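# Lift the bone from the tray onto the table

## Task

Remove the bone from the tray and set it down on the table next to the tray, while the apple, the ball and the root all stay inside the tray.

## Robot and tools

Robot: two arms on a table, left_arm on the +y side and right_arm on the -y side (these names do not match image sides). Each ends in a five-finger hand; right_arm has a right hand, left_arm a mirrored left hand. Measured bases in the scene frame: left_arm (-0.020, +0.273, +0.007) m, right_arm (-0.021, -0.325, +0.036) m, both turned only slightly about z. A camera stand sits behind the arms. Loose objects may occasionally get a small shove from outside.

Frames: the scene frame has its origin at table-top height, halfway between the nominal bases, +z up, +x out over the table. Each arm reports end_effector_position (m) and end_effector_quat_wxyz in its own base frame. Fixed cameras and the table use the scene frame. Motion offsets run along the axes of that arm's current Hand target.

Hand point: a point 0.05 m in front of the palm and 0.15 m from the wrist face toward the fingertips. Its +z runs along straightened fingers, +y comes out of the palm, +x goes across the palm away from the thumb on the right hand and toward the thumb on the left hand. Straight fingers extend 0.06-0.07 m past the point and sit 0.06 m behind it along -y. A wrist bracket on the little-finger side can strike things. Rest poses often end 1-3 cm (up to 5 cm) off the command, usually low; that alone does not mean contact.

One row = 28 numbers, each in [-1, 1], always covering both arms: left dx, dy, dz, rx, ry, rz, then left thumb_turn, thumb_bend, index, middle, ring, little, force_limit, speed; then the same 14 for the right arm. The six pose numbers are an offset (not a pose) from the Hand target held at the start of the action or move; 1.0 equals 0.6 m or 180 degrees; rx, ry, rz form one rotation vector. Six zeros re-request the current Hand target, which also nudges an arm that stopped short. The six finger numbers are absolute motor targets: -1 open/straight (thumb_turn -1 = beside the palm), +1 closed (thumb_turn +1 = opposite the fingers). force_limit maps -1..+1 to about 0..10 N at the fingertip (0..15 N for the two thumb motors). speed rises from near zero at -1 to full at +0.48 and above; full travel takes 0.49 s. For a soft grip close at speed -0.94 or lower. There is no neutral value: to keep a hand unchanged, resend the eight hand numbers it last executed; if it has never been commanded, send its hand_measured plus hand_force_limit and hand_speed.

Useful shapes (thumb_turn, thumb_bend, index, middle, ring, little): open -1,-1,-1,-1,-1,-1; thumb opposed +1,-0.65,-1,-1,-1,-1; half closed +1,-0.28,0,-0.15,-0.93,-1; mostly closed +1,-0.09,0.5,0.35,-0.89,-1. With the thumb opposed, the hand holds objects roughly 0.035-0.065 m thick, handles down to 0.025 m.

Tools:
- execute_actions(actions, cameras): actions is a list of actions; each action is up to 15 rows at 1/30 s apiece (a short list repeats its final row). Every row in an action is measured from that action's starting Hand target; the next action starts again from the updated target. Images only come back if actions is empty or cameras requests them.
- move(target, speed, blend, blocking, cameras): target is one 28-number row or a list of up to 15 rows, all offsets from the same starting Hand targets. speed is the path top speed in m/s, 0.002 to 4.3 (default 0.25); rotation is capped at twice that in rad/s. blend in m rounds corners of a list (0 = stop at each). blocking=false returns after about 0.5 s while motion continues. All moves are capped at 10 s and do not avoid obstacles or the other arm. The result adds a move: line such as done, off_target, moving, held or fault, plus limits=paced (pose clipped) or limits=held (steps withheld).
- wait(seconds 0-10, cameras): let time pass holding the last command.
- stop(cameras): brake a running move.
- zoom_image(camera, region): camera is cam_head_left, cam_head_right or cam_high; region [x0, y0, x1, y1] in pixels of the latest 672x504 image, at most 504 by 504.
- show_instructions(): shows reference pages.
- finished_scene(scene=1): ends the scene permanently.

Results: Hand target is the last commanded pose after clipping (next offsets count from it). hand_measured, hand_stopped_by (moving, target, force, stalled, fault) and hand_load_n list six values in motor order. A load near 0 after closing means the object slipped away. Joint torques include arm weight and are noisy. Results may omit joint velocities that are only noise.

Behaviour: orientation commands are clipped to within 40 degrees of the current one per step; small turns can shift the hand point noticeably. A finger motor only starts when its target changes by 0.002 or more; to grip harder, raise force_limit and send a target more closed than measured. Blocked arms keep pressing until commanded back past the hand point.

Avoid: dropping the bone or releasing it while moving, hitting the table, tray or other objects hard, fast contact, arms touching or a hand squeezing the other hand's fingers, paths sweeping near an arm's own base, anything leaving the table, and long stretched or loaded holds (MOTOR HOT at 85 °C, fault at 100 °C drops the arm).

Each tool is called after "Call:" in YAML: its name, and indented under it one key for each argument.

Reference images:

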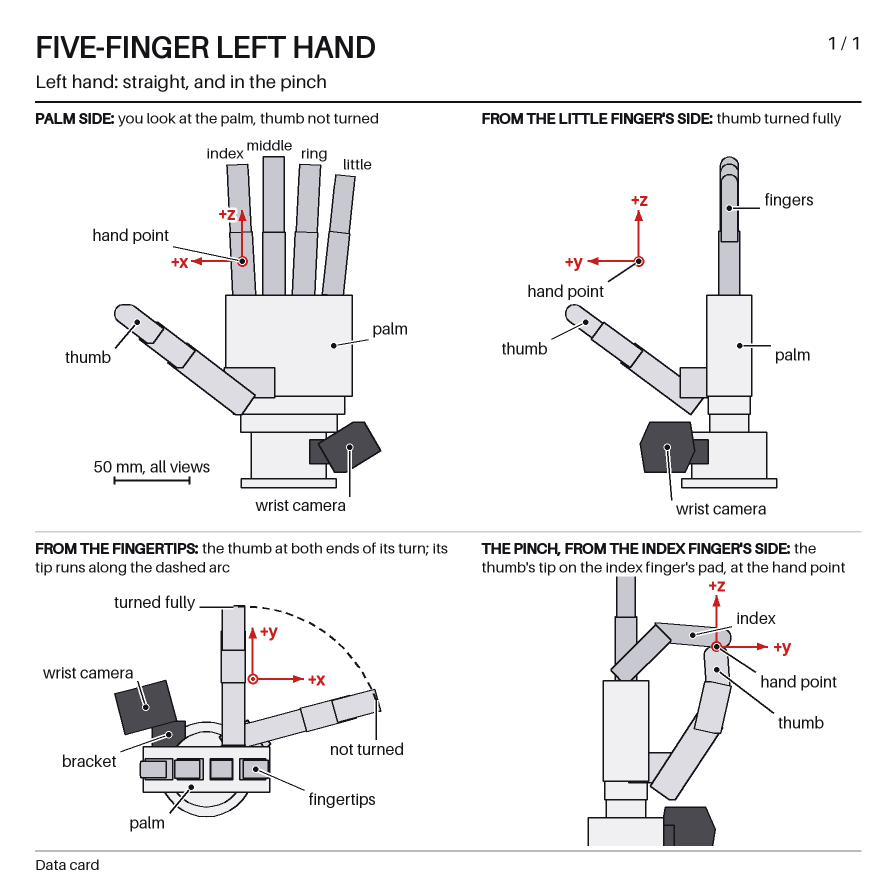

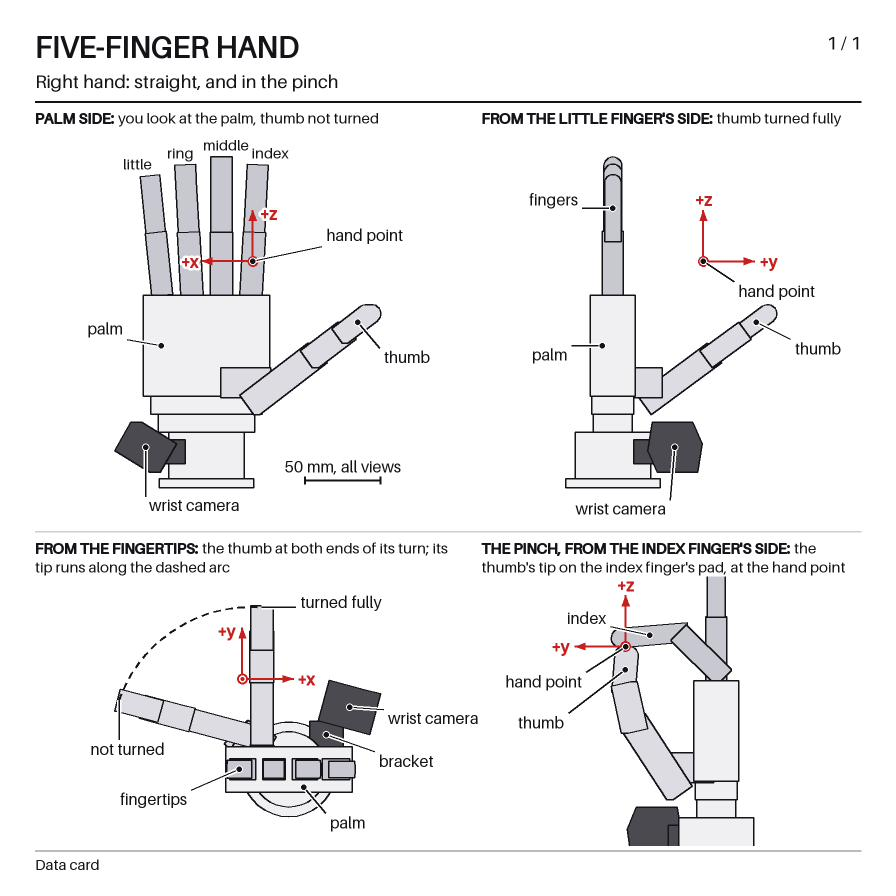

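## Session

Call:
execute_actions:
  actions: []

Scene clock: 0.00 s.
left_arm: end_effector_position=(+0.5173, -0.2690, +0.1864) hand_measured=(-1.000, -1.000, -1.000, -1.000, -1.000, -1.000) hand_load_n=(+0.0, +0.0, -0.5, +0.0, +0.0, +0.0) hand_stopped_by=(target, target, target, target, target, target) hand_force_limit=0.00 hand_speed=-0.80 end_effector_quat_wxyz=(+0.043, -0.168, +0.984, +0.030) | right_arm: end_effector_position=(+0.2481, -0.2099, +0.1578) hand_measured=(-1.000, -1.000, -1.000, -1.000, -1.000, -1.000) hand_load_n=(+0.0, +0.0, +0.0, +0.0, +0.5, +0.0) hand_stopped_by=(target, target, target, target, target, target) hand_force_limit=0.00 hand_speed=-0.80 end_effector_quat_wxyz=(+0.502, +0.814, -0.206, -0.208)
Joint positions: left_arm=[-0.538 2.059 2.114 -1.599 -0.103 0.696] | right_arm=[-0.152 1.771 1.029 -1.637 0.937 -0.802]
Joint velocities: within noise
Joint torques (N m): no reading
Motor temperatures (°C): left_arm=[22 27 24 27 24 24] | right_arm=[22 29 23 25 23 25]
Heat: left arm: hottest shoulder 27 °C; right arm: hottest shoulder 29 °C.
Hand target: left_arm +0.5223, -0.2720, +0.1880; +0.048, -0.168, +0.984, +0.026 | right_arm +0.2533, -0.2108, +0.1625; +0.501, +0.815, -0.211, -0.200

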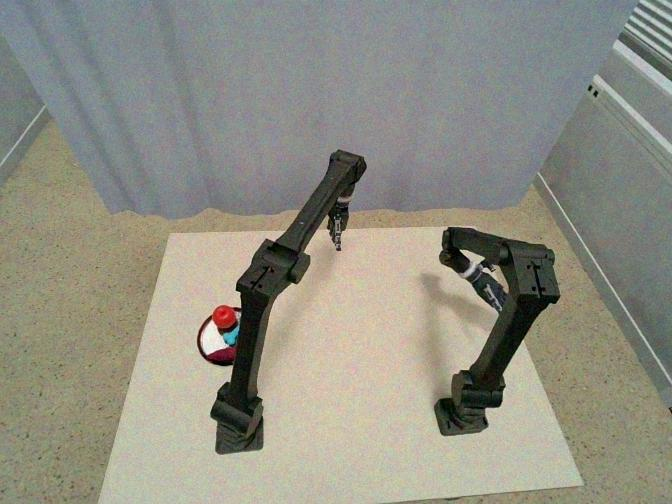

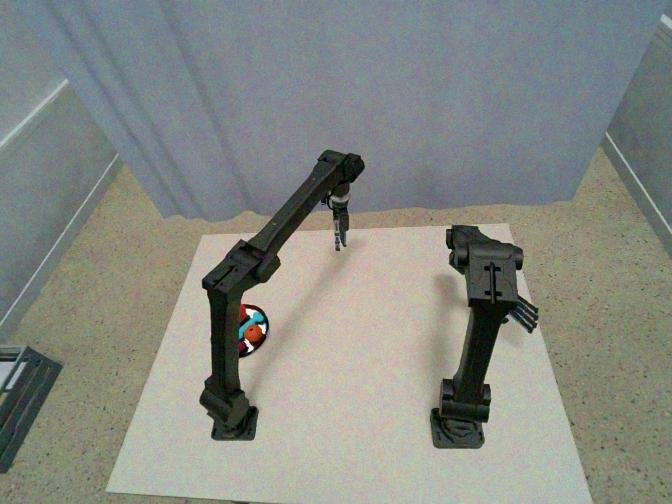

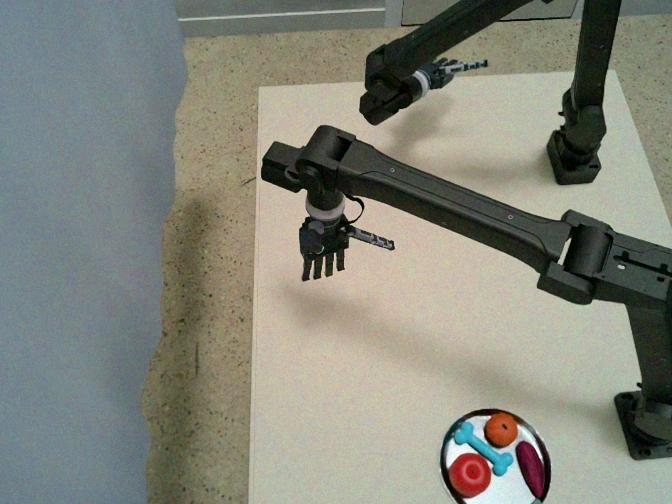

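Call:
zoom_image:
  camera: "cam_high"
  region: [420, 390, 580, 504]

Call:
zoom_image:
  camera: "cam_head_right"
  region: [180, 270, 300, 380]

Call:
zoom_image:
  camera: "cam_head_left"
  region: [170, 280, 290, 390]

Scaled by 3.150 from the camera's 672x504 image, which has a finer 960x720 frame.

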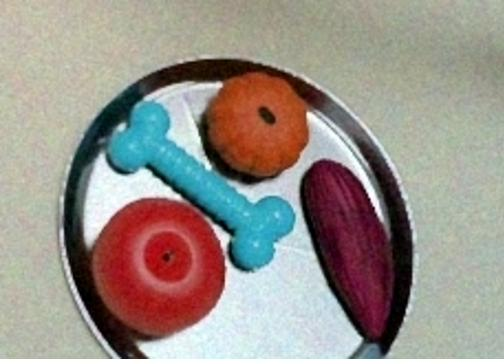

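Scaled by 4.200 from the camera's 672x504 image, which has a finer 960x720 frame.

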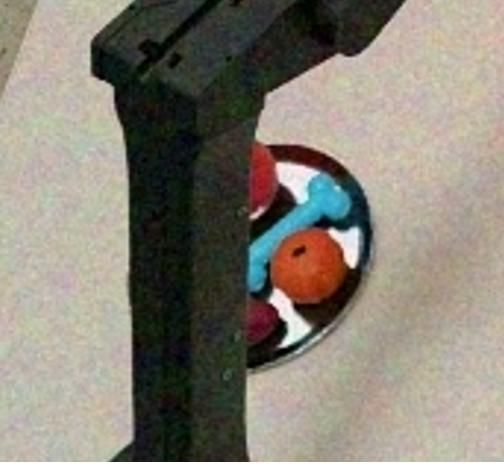

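Scaled by 4.200 from the camera's 672x504 image, which has a finer 960x720 frame.

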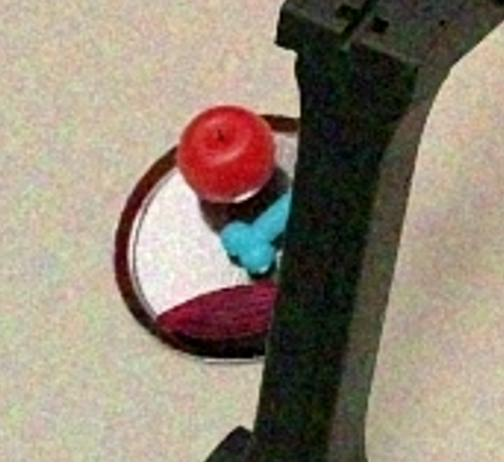

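Call:
move:
  target: [-0.101, 0.98, -0.059, -0.038, 0.013, -0.364, -1, -1, -1, -1, -1, -1, 0.0, -0.8, -0.153, 0.052, -0.395, 0.640, 0.033, 0.0826, 1, -0.65, -0.3, -0.3, 1, 1, 0.0, 0.2]
  speed: 0.4
  cameras: ["all"]

Scene clock: 225.87 s.
left_arm: end_effector_position=(+0.3682, +0.2923, +0.2437) hand_measured=(-1.000, -1.000, -1.000, -1.000, -1.000, -1.000) hand_load_n=(+0.0, +0.0, +0.0, +0.0, +0.0, +0.5) hand_stopped_by=(target, target, target, target, target, target) hand_force_limit=0.00 hand_speed=-0.80 end_effector_quat_wxyz=(-0.017, +0.684, -0.728, -0.051) | right_arm: end_effector_position=(+0.2991, +0.0014, +0.2966) hand_measured=(+1.000, -0.650, -0.300, -0.300, +1.000, +1.000) hand_load_n=(+0.0, +0.0, +0.0, +0.0, +0.0, +0.0) hand_stopped_by=(target, target, target, target, target, target) hand_force_limit=0.00 hand_speed=0.20 end_effector_quat_wxyz=(-0.389, +0.842, -0.341, +0.153)
Joint positions: left_arm=[0.601 1.73 1.775 -1.597 -0.106 0.664] | right_arm=[-0.379 0.957 1.107 -1.312 -0.782 -1.009]
Joint torques (N m): left_arm=[-0.09 -15.15 12.3 -0.29 -0.13 0.18] | right_arm=[-2.26 -5.25 7.53 1.44 -0.61 0.14]
Motor temperatures (°C): left_arm=[22 33 34 27 23 22] | right_arm=[22 30 28 24 22 24]
Heat: left arm: hottest elbow 34 °C; right arm: hottest shoulder 30 °C.
Hand target: left_arm +0.3797, +0.2993, +0.2506; -0.026, +0.677, -0.734, -0.049 | right_arm +0.2997, +0.0001, +0.3000; -0.391, +0.838, -0.346, +0.162
Off the commanded pose: left_arm 0.015 m, 2 deg | right_arm 0.004 m, 1 deg.
move: off_target (left_arm)

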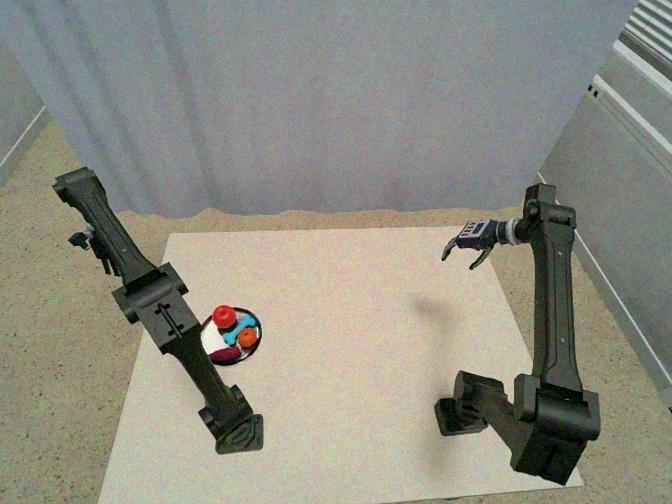

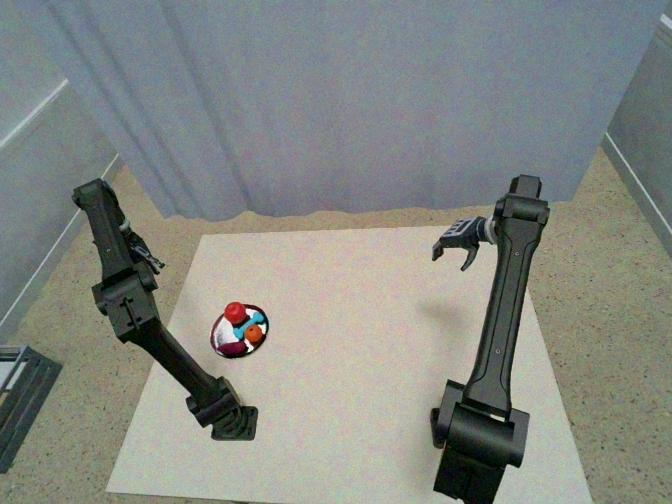

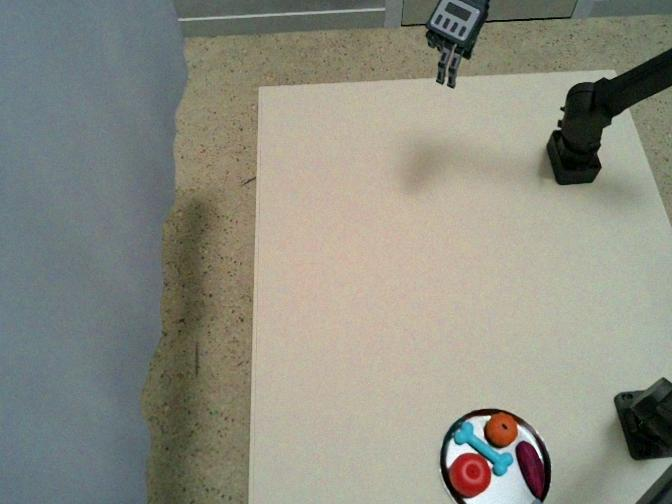

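Call:
zoom_image:
  camera: "cam_head_right"
  region: [195, 285, 285, 375]

Call:
zoom_image:
  camera: "cam_head_left"
  region: [185, 290, 275, 380]

Call:
zoom_image:
  camera: "cam_high"
  region: [430, 394, 560, 504]

Scaled by 5.600 from the camera's 672x504 image, which has a finer 960x720 frame.

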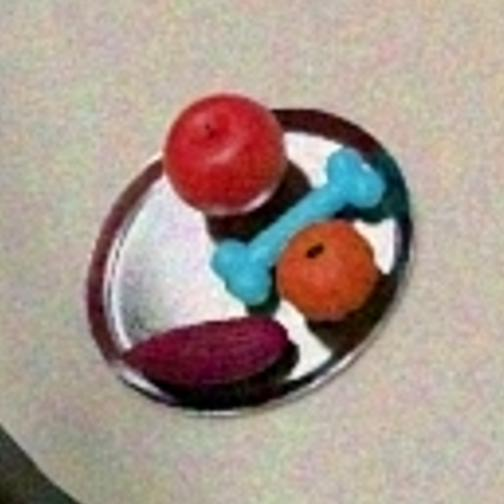

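Scaled by 5.600 from the camera's 672x504 image, which has a finer 960x720 frame.

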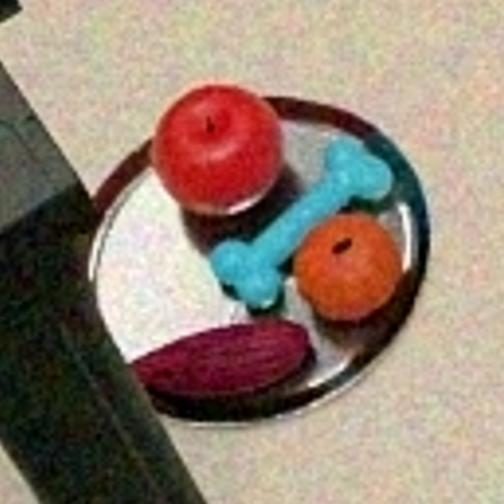

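Scaled by 3.877 from the camera's 672x504 image, which has a finer 960x720 frame.

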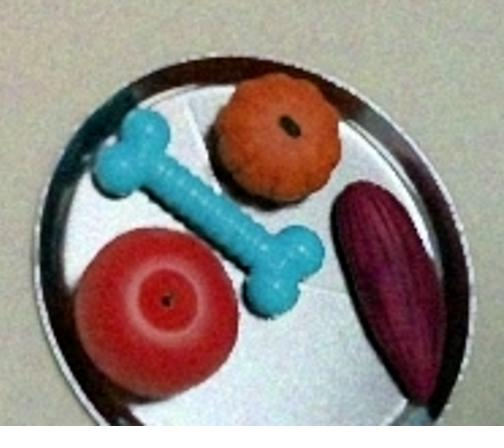

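Call:
move:
  target: [-0.247, 0.454, 0.043, -0.022, 0.008, -0.207, -1, -1, -1, -1, -1, -1, 0.0, -0.8, -0.6465, -0.2628, 0.7802, 0, 0, 0, 1, -0.65, -0.3, -0.3, 1, 1, 0.0, 0.2]
  speed: 0.4
  cameras: ["all"]

Call:
zoom_image:
  camera: "cam_head_right"
  region: [180, 230, 320, 370]

Call:
zoom_image:
  camera: "cam_high"
  region: [400, 344, 560, 504]

Call:
zoom_image:
  camera: "cam_head_left"
  region: [180, 240, 320, 380]

Scene clock: 246.67 s.
left_arm: end_effector_position=(+0.1155, +0.4580, +0.2429) hand_measured=(-1.000, -1.000, -1.000, -1.000, -1.000, -1.000) hand_load_n=(+0.0, +0.0, +0.0, +0.0, +0.0, +0.0) hand_stopped_by=(target, target, target, target, target, target) hand_force_limit=0.00 hand_speed=-0.80 end_effector_quat_wxyz=(+0.002, +0.881, -0.470, -0.053) | right_arm: end_effector_position=(+0.3368, +0.5802, +0.0896) hand_measured=(+1.000, -0.650, -0.300, -0.300, +1.000, +1.000) hand_load_n=(+0.0, -0.5, +0.0, +0.0, +0.0, -0.5) hand_stopped_by=(target, target, target, target, target, target) hand_force_limit=0.00 hand_speed=0.20 end_effector_quat_wxyz=(-0.366, +0.852, -0.339, +0.160)
Joint positions: left_arm=[1.254 1.739 1.783 -1.601 -0.106 0.664] | right_arm=[1.043 1.788 1.334 -0.313 0.191 0.148]
Joint torques (N m): left_arm=[0.03 -15.27 12.29 -0.29 -0.14 0.18] | right_arm=[-1.79 -18.67 11.78 1.26 0.13 0.16]
Motor temperatures (°C): left_arm=[22 33 40 27 23 22] | right_arm=[22 30 29 24 22 24]
Heat: left arm: hottest elbow 40 °C; right arm: hottest shoulder 30 °C.
Hand target: left_arm +0.1198, +0.4705, +0.2501; -0.008, +0.877, -0.478, -0.054 | right_arm +0.3498, +0.5997, +0.1198; -0.391, +0.838, -0.346, +0.162
Off the commanded pose: left_arm 0.015 m, 2 deg | right_arm 0.038 m, 3 deg.
move: off_target (left_arm, right_arm)

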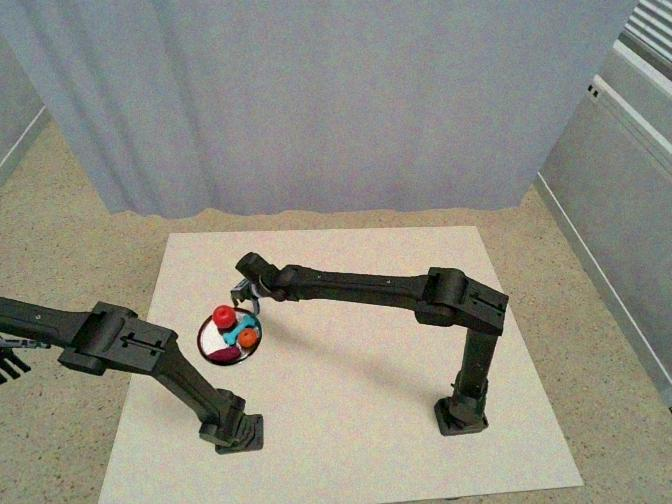

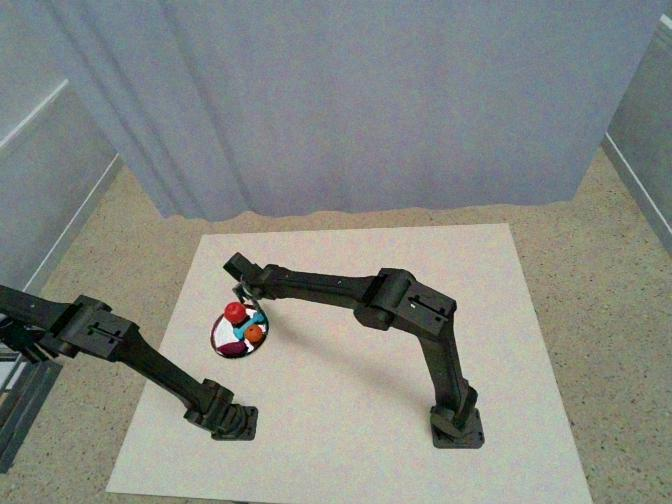

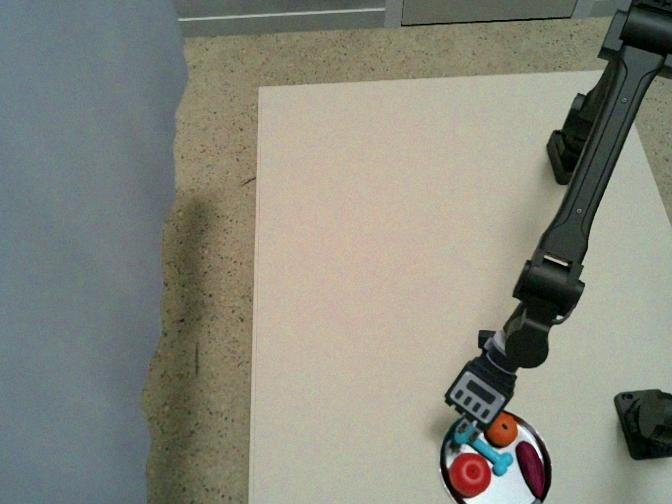

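Scaled by 3.600 from the camera's 672x504 image, which has a finer 960x720 frame.

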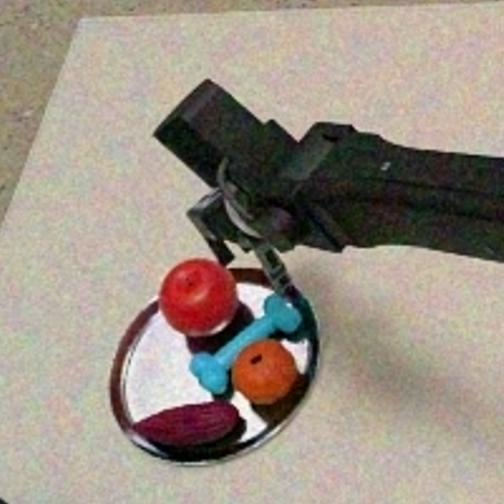

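Scaled by 3.150 from the camera's 672x504 image, which has a finer 960x720 frame.

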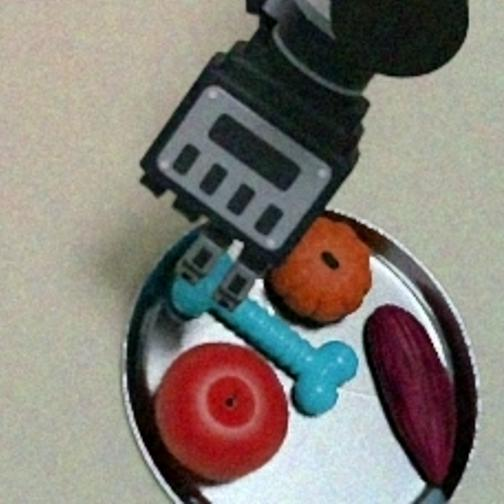

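Scaled by 3.600 from the camera's 672x504 image, which has a finer 960x720 frame.

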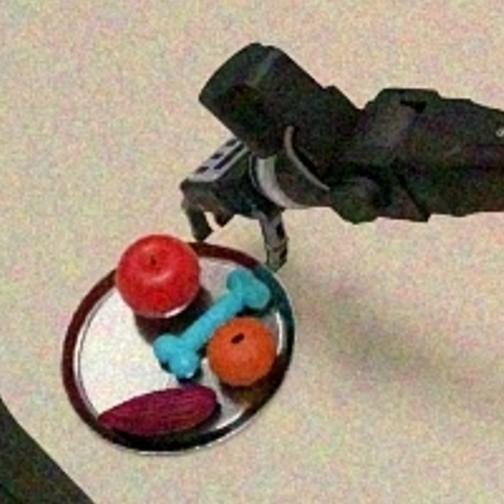

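Call:
move:
  target: [0, 0, 0, 0, 0, 0, -1, -1, -1, -1, -1, -1, 0.0, -0.8, -0.0108, 0.0353, 0.0612, 0.028, 0.043, -0.051, 1, -0.65, -0.35, -0.45, 1, 1, 0.0, 0.2]
  speed: 0.15
  cameras: ["all"]

Call:
zoom_image:
  camera: "cam_high"
  region: [420, 384, 540, 504]

Call:
zoom_image:
  camera: "cam_head_left"
  region: [190, 270, 280, 360]

Call:
zoom_image:
  camera: "cam_head_right"
  region: [200, 270, 290, 360]

Scene clock: 279.23 s.
left_arm: end_effector_position=(+0.1155, +0.4580, +0.2429) hand_measured=(-1.000, -1.000, -1.000, -1.000, -1.000, -1.000) hand_load_n=(+0.0, +0.0, +0.0, +0.0, +0.0, +0.0) hand_stopped_by=(target, target, target, target, target, target) hand_force_limit=0.00 hand_speed=-0.80 end_effector_quat_wxyz=(+0.002, +0.881, -0.470, -0.053) | right_arm: end_effector_position=(+0.3502, +0.5997, +0.0633) hand_measured=(+1.000, -0.650, -0.350, -0.450, +1.000, +1.000) hand_load_n=(+0.0, +0.0, +0.0, +0.0, +0.0, +0.0) hand_stopped_by=(target, target, target, target, target, target) hand_force_limit=0.00 hand_speed=0.20 end_effector_quat_wxyz=(-0.370, +0.839, -0.304, +0.258)
Joint positions: left_arm=[1.254 1.739 1.783 -1.601 -0.106 0.664] | right_arm=[1.104 1.866 1.334 -0.163 0.389 0.044]
Joint torques (N m): left_arm=[0.03 -15.27 12.3 -0.28 -0.14 0.18] | right_arm=[-1.2 -19.31 9.26 2.17 0.21 -0.13]
Heat: left arm: hottest elbow 39 °C; right arm: hottest shoulder 33 °C.
Hand target: left_arm +0.1198, +0.4706, +0.2501; -0.008, +0.877, -0.478, -0.054 | right_arm +0.3556, +0.6145, +0.0799; -0.388, +0.832, -0.296, +0.264
Off the commanded pose: left_arm 0.015 m, 2 deg | right_arm 0.023 m, 3 deg.
move: off_target (left_arm, right_arm)

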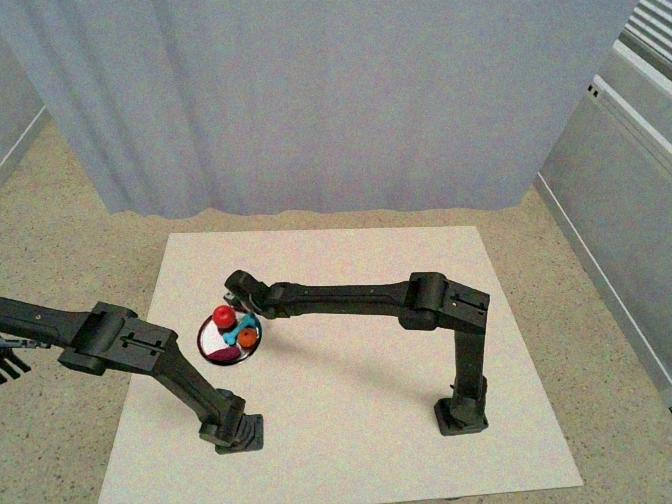

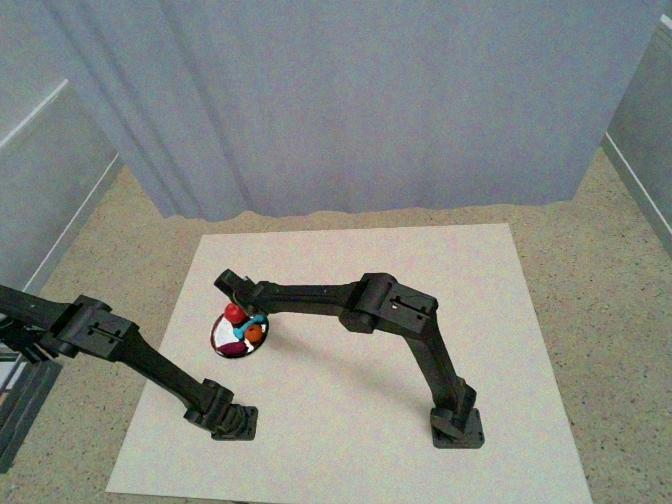

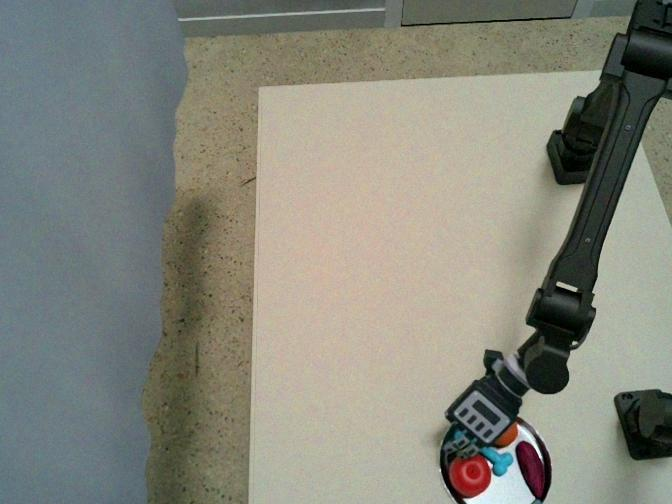

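Scaled by 4.200 from the camera's 672x504 image, which has a finer 960x720 frame.

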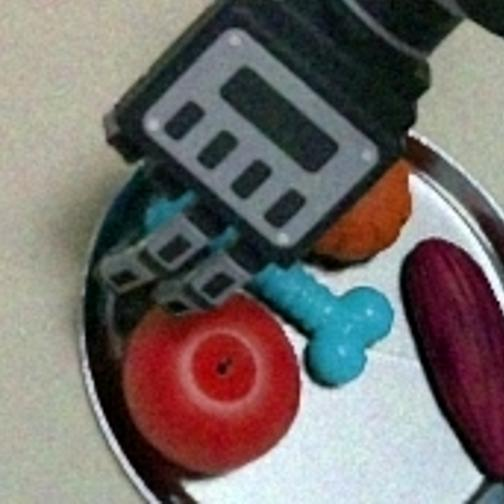

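Scaled by 5.600 from the camera's 672x504 image, which has a finer 960x720 frame.

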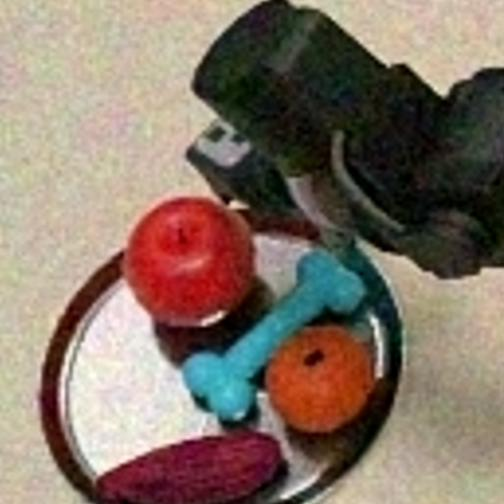

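Scaled by 5.600 from the camera's 672x504 image, which has a finer 960x720 frame.

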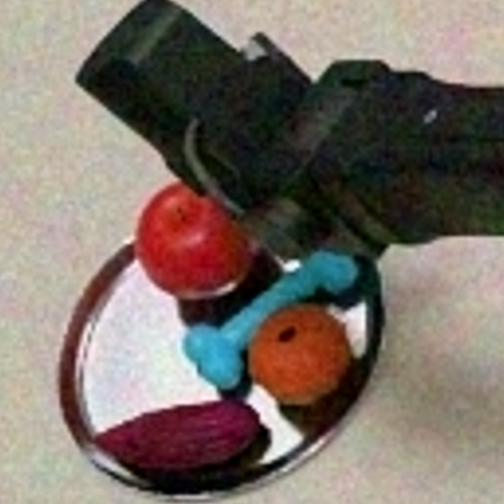

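Call:
move:
  target: [0, 0, 0, 0, 0, 0, -1, -1, -1, -1, -1, -1, 0.0, -0.8, -0.009, 0.056, 0.026, -0.0117, 0.0446, 0.0311, 1, -0.65, -0.25, -0.2, 1, 1, 0.0, 0.2]
  speed: 0.1
  cameras: ["all"]

Call:
zoom_image:
  camera: "cam_high"
  region: [420, 384, 540, 504]

Call:
zoom_image:
  camera: "cam_head_left"
  region: [190, 270, 280, 360]

Call:
zoom_image:
  camera: "cam_head_right"
  region: [200, 270, 290, 360]

Scene clock: 308.83 s.
left_arm: end_effector_position=(+0.1155, +0.4580, +0.2429) hand_measured=(-1.000, -1.000, -1.000, -1.000, -1.000, -1.000) hand_load_n=(+0.0, +0.0, +0.0, +0.0, +0.0, +0.0) hand_stopped_by=(target, target, target, target, target, target) hand_force_limit=0.00 hand_speed=-0.80 end_effector_quat_wxyz=(+0.002, +0.881, -0.470, -0.053) | right_arm: end_effector_position=(+0.3523, +0.5954, +0.0337) hand_measured=(+1.000, -0.650, -0.250, -0.200, +1.000, +1.000) hand_load_n=(+0.0, +0.0, +0.0, +0.0, -0.5, +0.0) hand_stopped_by=(target, target, target, target, target, target) hand_force_limit=0.00 hand_speed=0.20 end_effector_quat_wxyz=(-0.348, +0.811, -0.362, +0.299)
Joint positions: left_arm=[1.254 1.739 1.783 -1.601 -0.106 0.664] | right_arm=[1.135 1.923 1.334 -0.156 0.548 0.157]
Joint torques (N m): left_arm=[0.03 -15.27 12.29 -0.31 -0.15 0.18] | right_arm=[-0.85 -19.55 8.31 1.85 0.32 0.17]
Heat: left arm: hottest elbow 39 °C; right arm: hottest shoulder 33 °C.
Hand target: left_arm +0.1198, +0.4706, +0.2501; -0.008, +0.877, -0.478, -0.054 | right_arm +0.3525, +0.6085, +0.0433; -0.364, +0.803, -0.368, +0.296
Off the commanded pose: left_arm 0.015 m, 2 deg | right_arm 0.016 m, 2 deg.
move: off_target (left_arm, right_arm)

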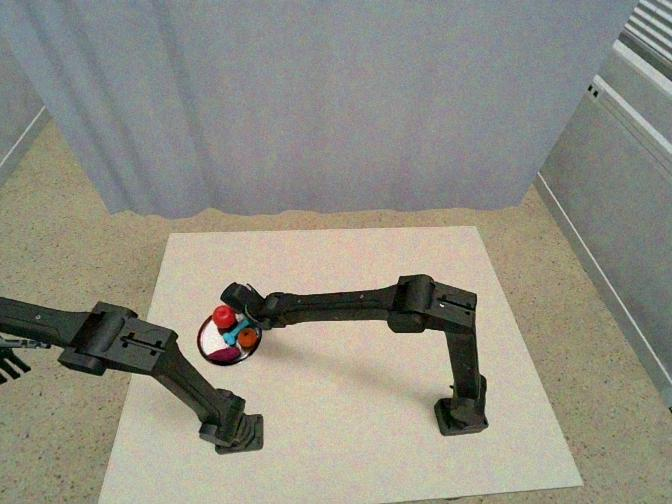

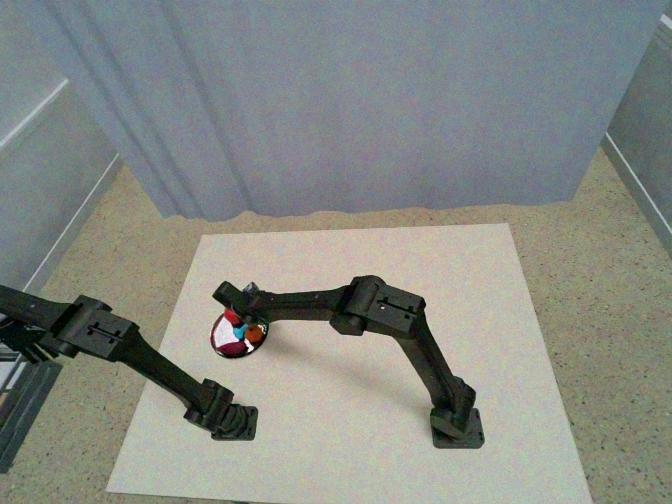

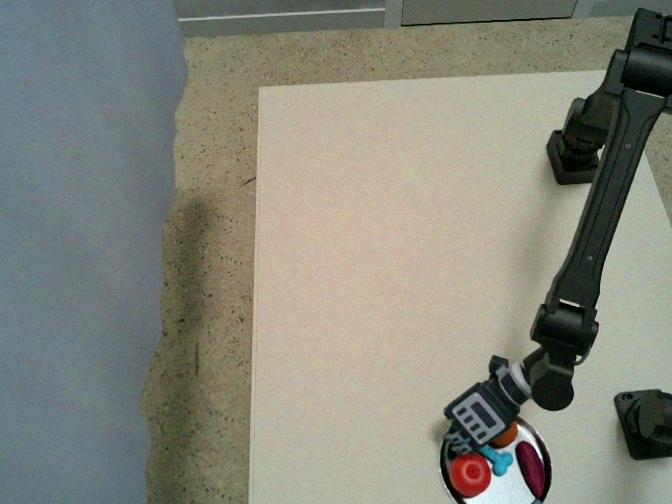

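Scaled by 4.200 from the camera's 672x504 image, which has a finer 960x720 frame.

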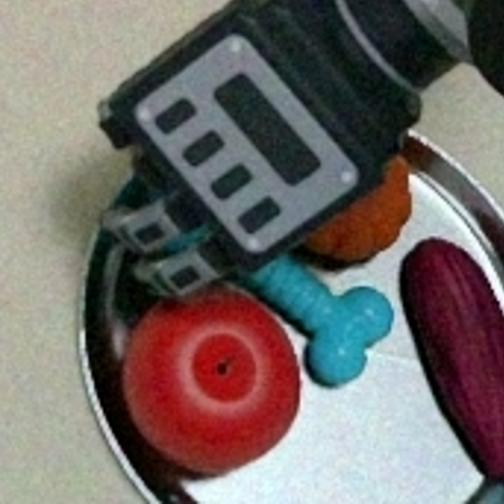

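Scaled by 5.600 from the camera's 672x504 image, which has a finer 960x720 frame.

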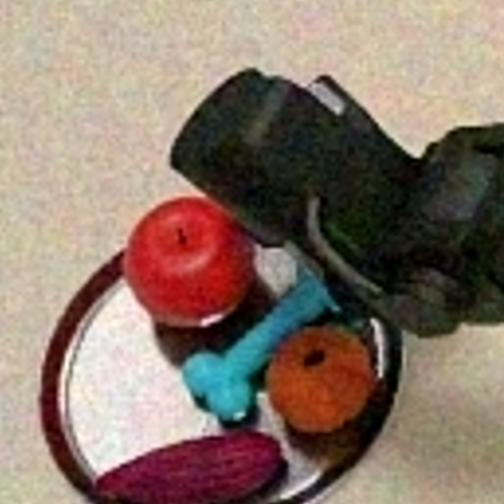

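Scaled by 5.600 from the camera's 672x504 image, which has a finer 960x720 frame.

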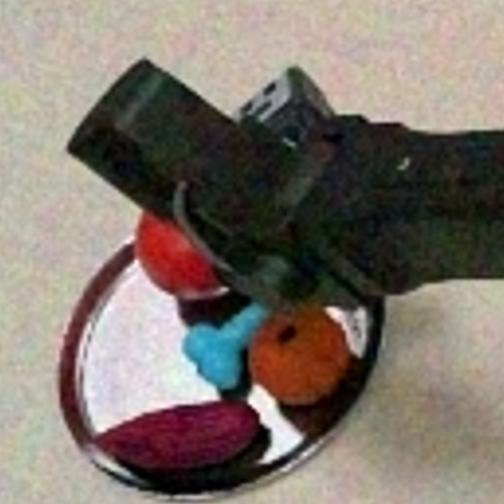

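Call:
zoom_image:
  camera: "cam_high"
  region: [436, 410, 496, 470]

Scaled by 8.400 from the camera's 672x504 image, which has a finer 960x720 frame.

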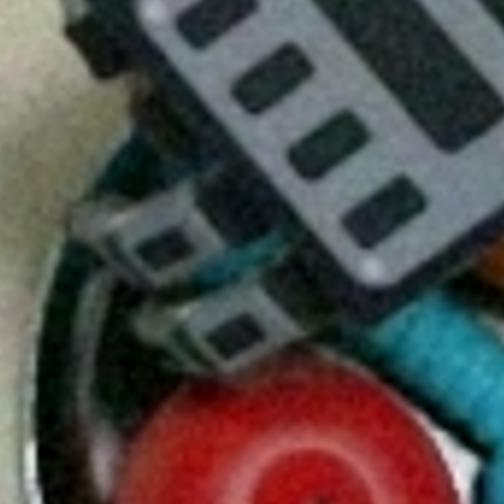

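Call:
move:
  target: [0, 0, 0, 0, 0, 0, -1, -1, -1, -1, -1, -1, 0.0, -0.8, -0.0125, 0.0415, 0.0125, 0.0138, -0.0535, -0.0374, 1, -0.65, -0.25, -0.2, 1, 1, 0.0, 0.2]
  speed: 0.1
  cameras: ["cam_high"]

Call:
zoom_image:
  camera: "cam_high"
  region: [430, 404, 530, 504]

Scene clock: 377.20 s.
left_arm: end_effector_position=(+0.1155, +0.4580, +0.2429) hand_measured=(-1.000, -1.000, -1.000, -1.000, -1.000, -1.000) hand_load_n=(+0.0, +0.0, +0.0, +0.0, +0.0, +0.0) hand_stopped_by=(target, target, target, target, target, target) hand_force_limit=0.00 hand_speed=-0.80 end_effector_quat_wxyz=(+0.002, +0.881, -0.470, -0.053) | right_arm: end_effector_position=(+0.3415, +0.6059, +0.0196) hand_measured=(+1.000, -0.650, -0.250, -0.200, +1.000, +1.000) hand_load_n=(+0.0, +0.0, +0.0, +0.0, +0.5, +0.0) hand_stopped_by=(target, target, target, target, target, target) hand_force_limit=0.00 hand_speed=0.20 end_effector_quat_wxyz=(-0.391, +0.837, -0.287, +0.254)
Joint positions: left_arm=[1.254 1.739 1.783 -1.601 -0.106 0.664] | right_arm=[1.116 1.923 1.264 0.007 0.369 0.021]
Joint torques (N m): left_arm=[0.09 -15.33 12.27 -0.29 -0.15 0.18] | right_arm=[-1.85 -18.96 6.57 2.17 -0.02 -0.13]
Motor temperatures (°C): left_arm=[21 32 41 27 23 21] | right_arm=[21 35 33 23 22 24]
Heat: left arm: hottest elbow 41 °C; right arm: hottest shoulder 35 °C.
Hand target: left_arm +0.1198, +0.4706, +0.2501; -0.008, +0.877, -0.478, -0.054 | right_arm +0.3445, +0.6056, +0.0174; -0.393, +0.837, -0.281, +0.257
Off the commanded pose: left_arm 0.015 m, 2 deg | right_arm 0.004 m, 1 deg.
move: off_target (left_arm)
Images, in order (width x height): cam_high 672x504.

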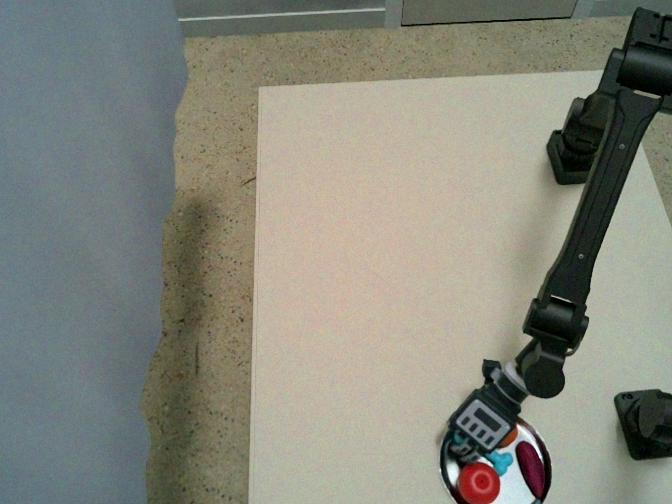

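Scaled by 5.040 from the camera's 672x504 image, which has a finer 960x720 frame.

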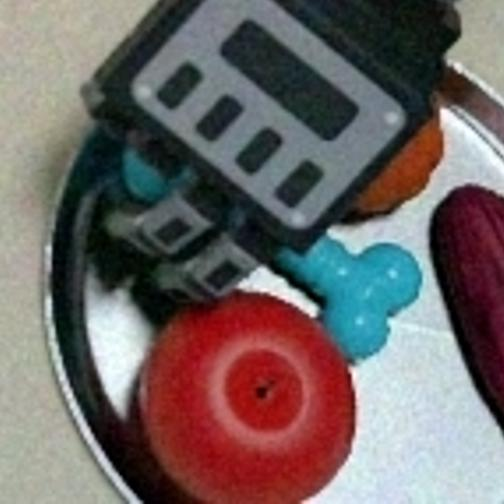

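Call:
move:
  target: [0, 0, 0, 0, 0, 0, -1, -1, -1, -1, -1, -1, 0.0, -0.8, -0.0197, 0.0285, 0.0035, 0, 0, 0, 1, -0.65, -0.25, -0.2, 1, 1, 0.0, 0.2]
  speed: 0.08
  cameras: ["all"]

Call:
zoom_image:
  camera: "cam_high"
  region: [430, 404, 530, 504]

Call:
zoom_image:
  camera: "cam_head_left"
  region: [190, 270, 280, 360]

Scene clock: 387.60 s.
left_arm: end_effector_position=(+0.1155, +0.4580, +0.2429) hand_measured=(-1.000, -1.000, -1.000, -1.000, -1.000, -1.000) hand_load_n=(+0.0, +0.0, +0.0, +0.0, +0.0, +0.0) hand_stopped_by=(target, target, target, target, target, target) hand_force_limit=0.00 hand_speed=-0.80 end_effector_quat_wxyz=(+0.002, +0.881, -0.470, -0.053) | right_arm: end_effector_position=(+0.3362, +0.5999, -0.0018) hand_measured=(+1.000, -0.650, -0.250, -0.200, +1.000, +1.000) hand_load_n=(+0.0, +0.0, +0.0, +0.0, +0.0, +0.0) hand_stopped_by=(target, target, target, target, target, target) hand_force_limit=0.00 hand_speed=0.20 end_effector_quat_wxyz=(-0.385, +0.839, -0.286, +0.256)
Joint positions: left_arm=[1.254 1.739 1.783 -1.601 -0.106 0.664] | right_arm=[1.122 1.945 1.235 0.047 0.378 0.021]
Joint torques (N m): left_arm=[-0.03 -15.27 12.29 -0.29 -0.15 0.18] | right_arm=[-0.73 -19.25 6.52 2.24 0.16 -0.02]
Heat: left arm: hottest elbow 41 °C; right arm: hottest shoulder 35 °C.
Hand target: left_arm +0.1198, +0.4706, +0.2501; -0.008, +0.877, -0.478, -0.054 | right_arm +0.3329, +0.6057, +0.0003; -0.393, +0.837, -0.281, +0.257
Off the commanded pose: left_arm 0.015 m, 2 deg | right_arm 0.007 m, 1 deg.
move: off_target (left_arm)

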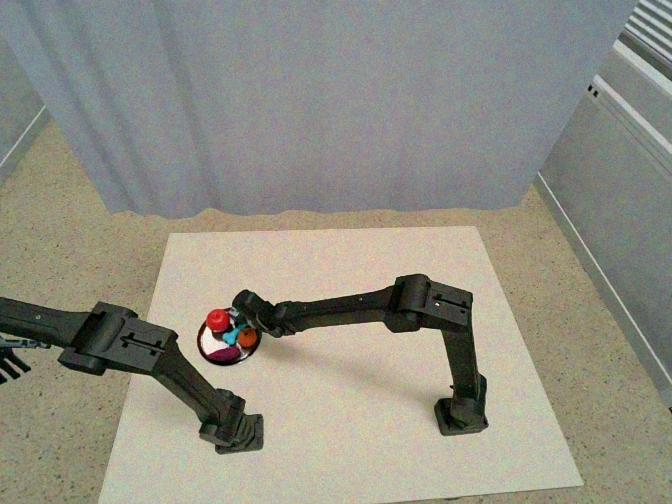

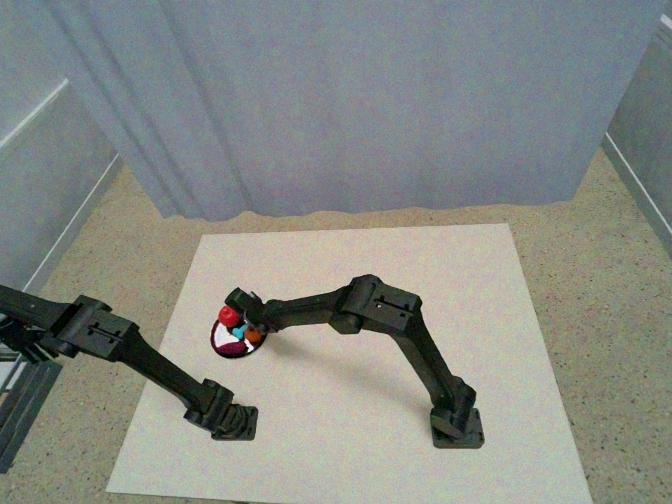

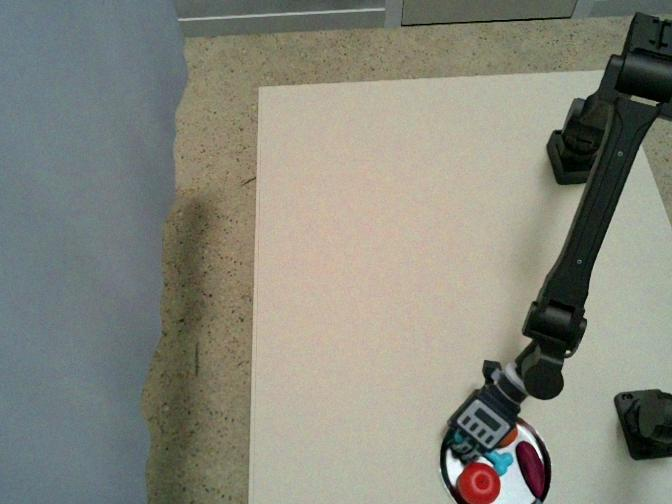

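Scaled by 5.040 from the camera's 672x504 image, which has a finer 960x720 frame.

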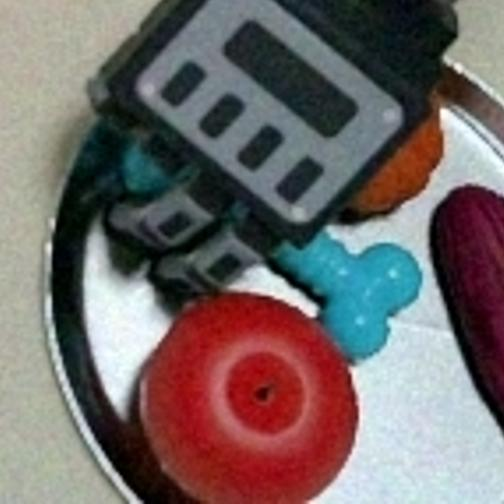

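Scaled by 5.600 from the camera's 672x504 image, which has a finer 960x720 frame.

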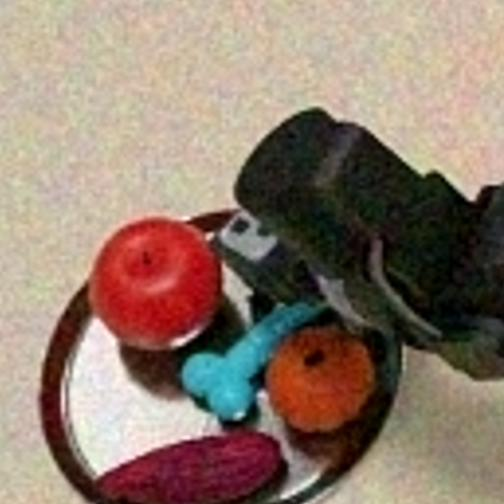

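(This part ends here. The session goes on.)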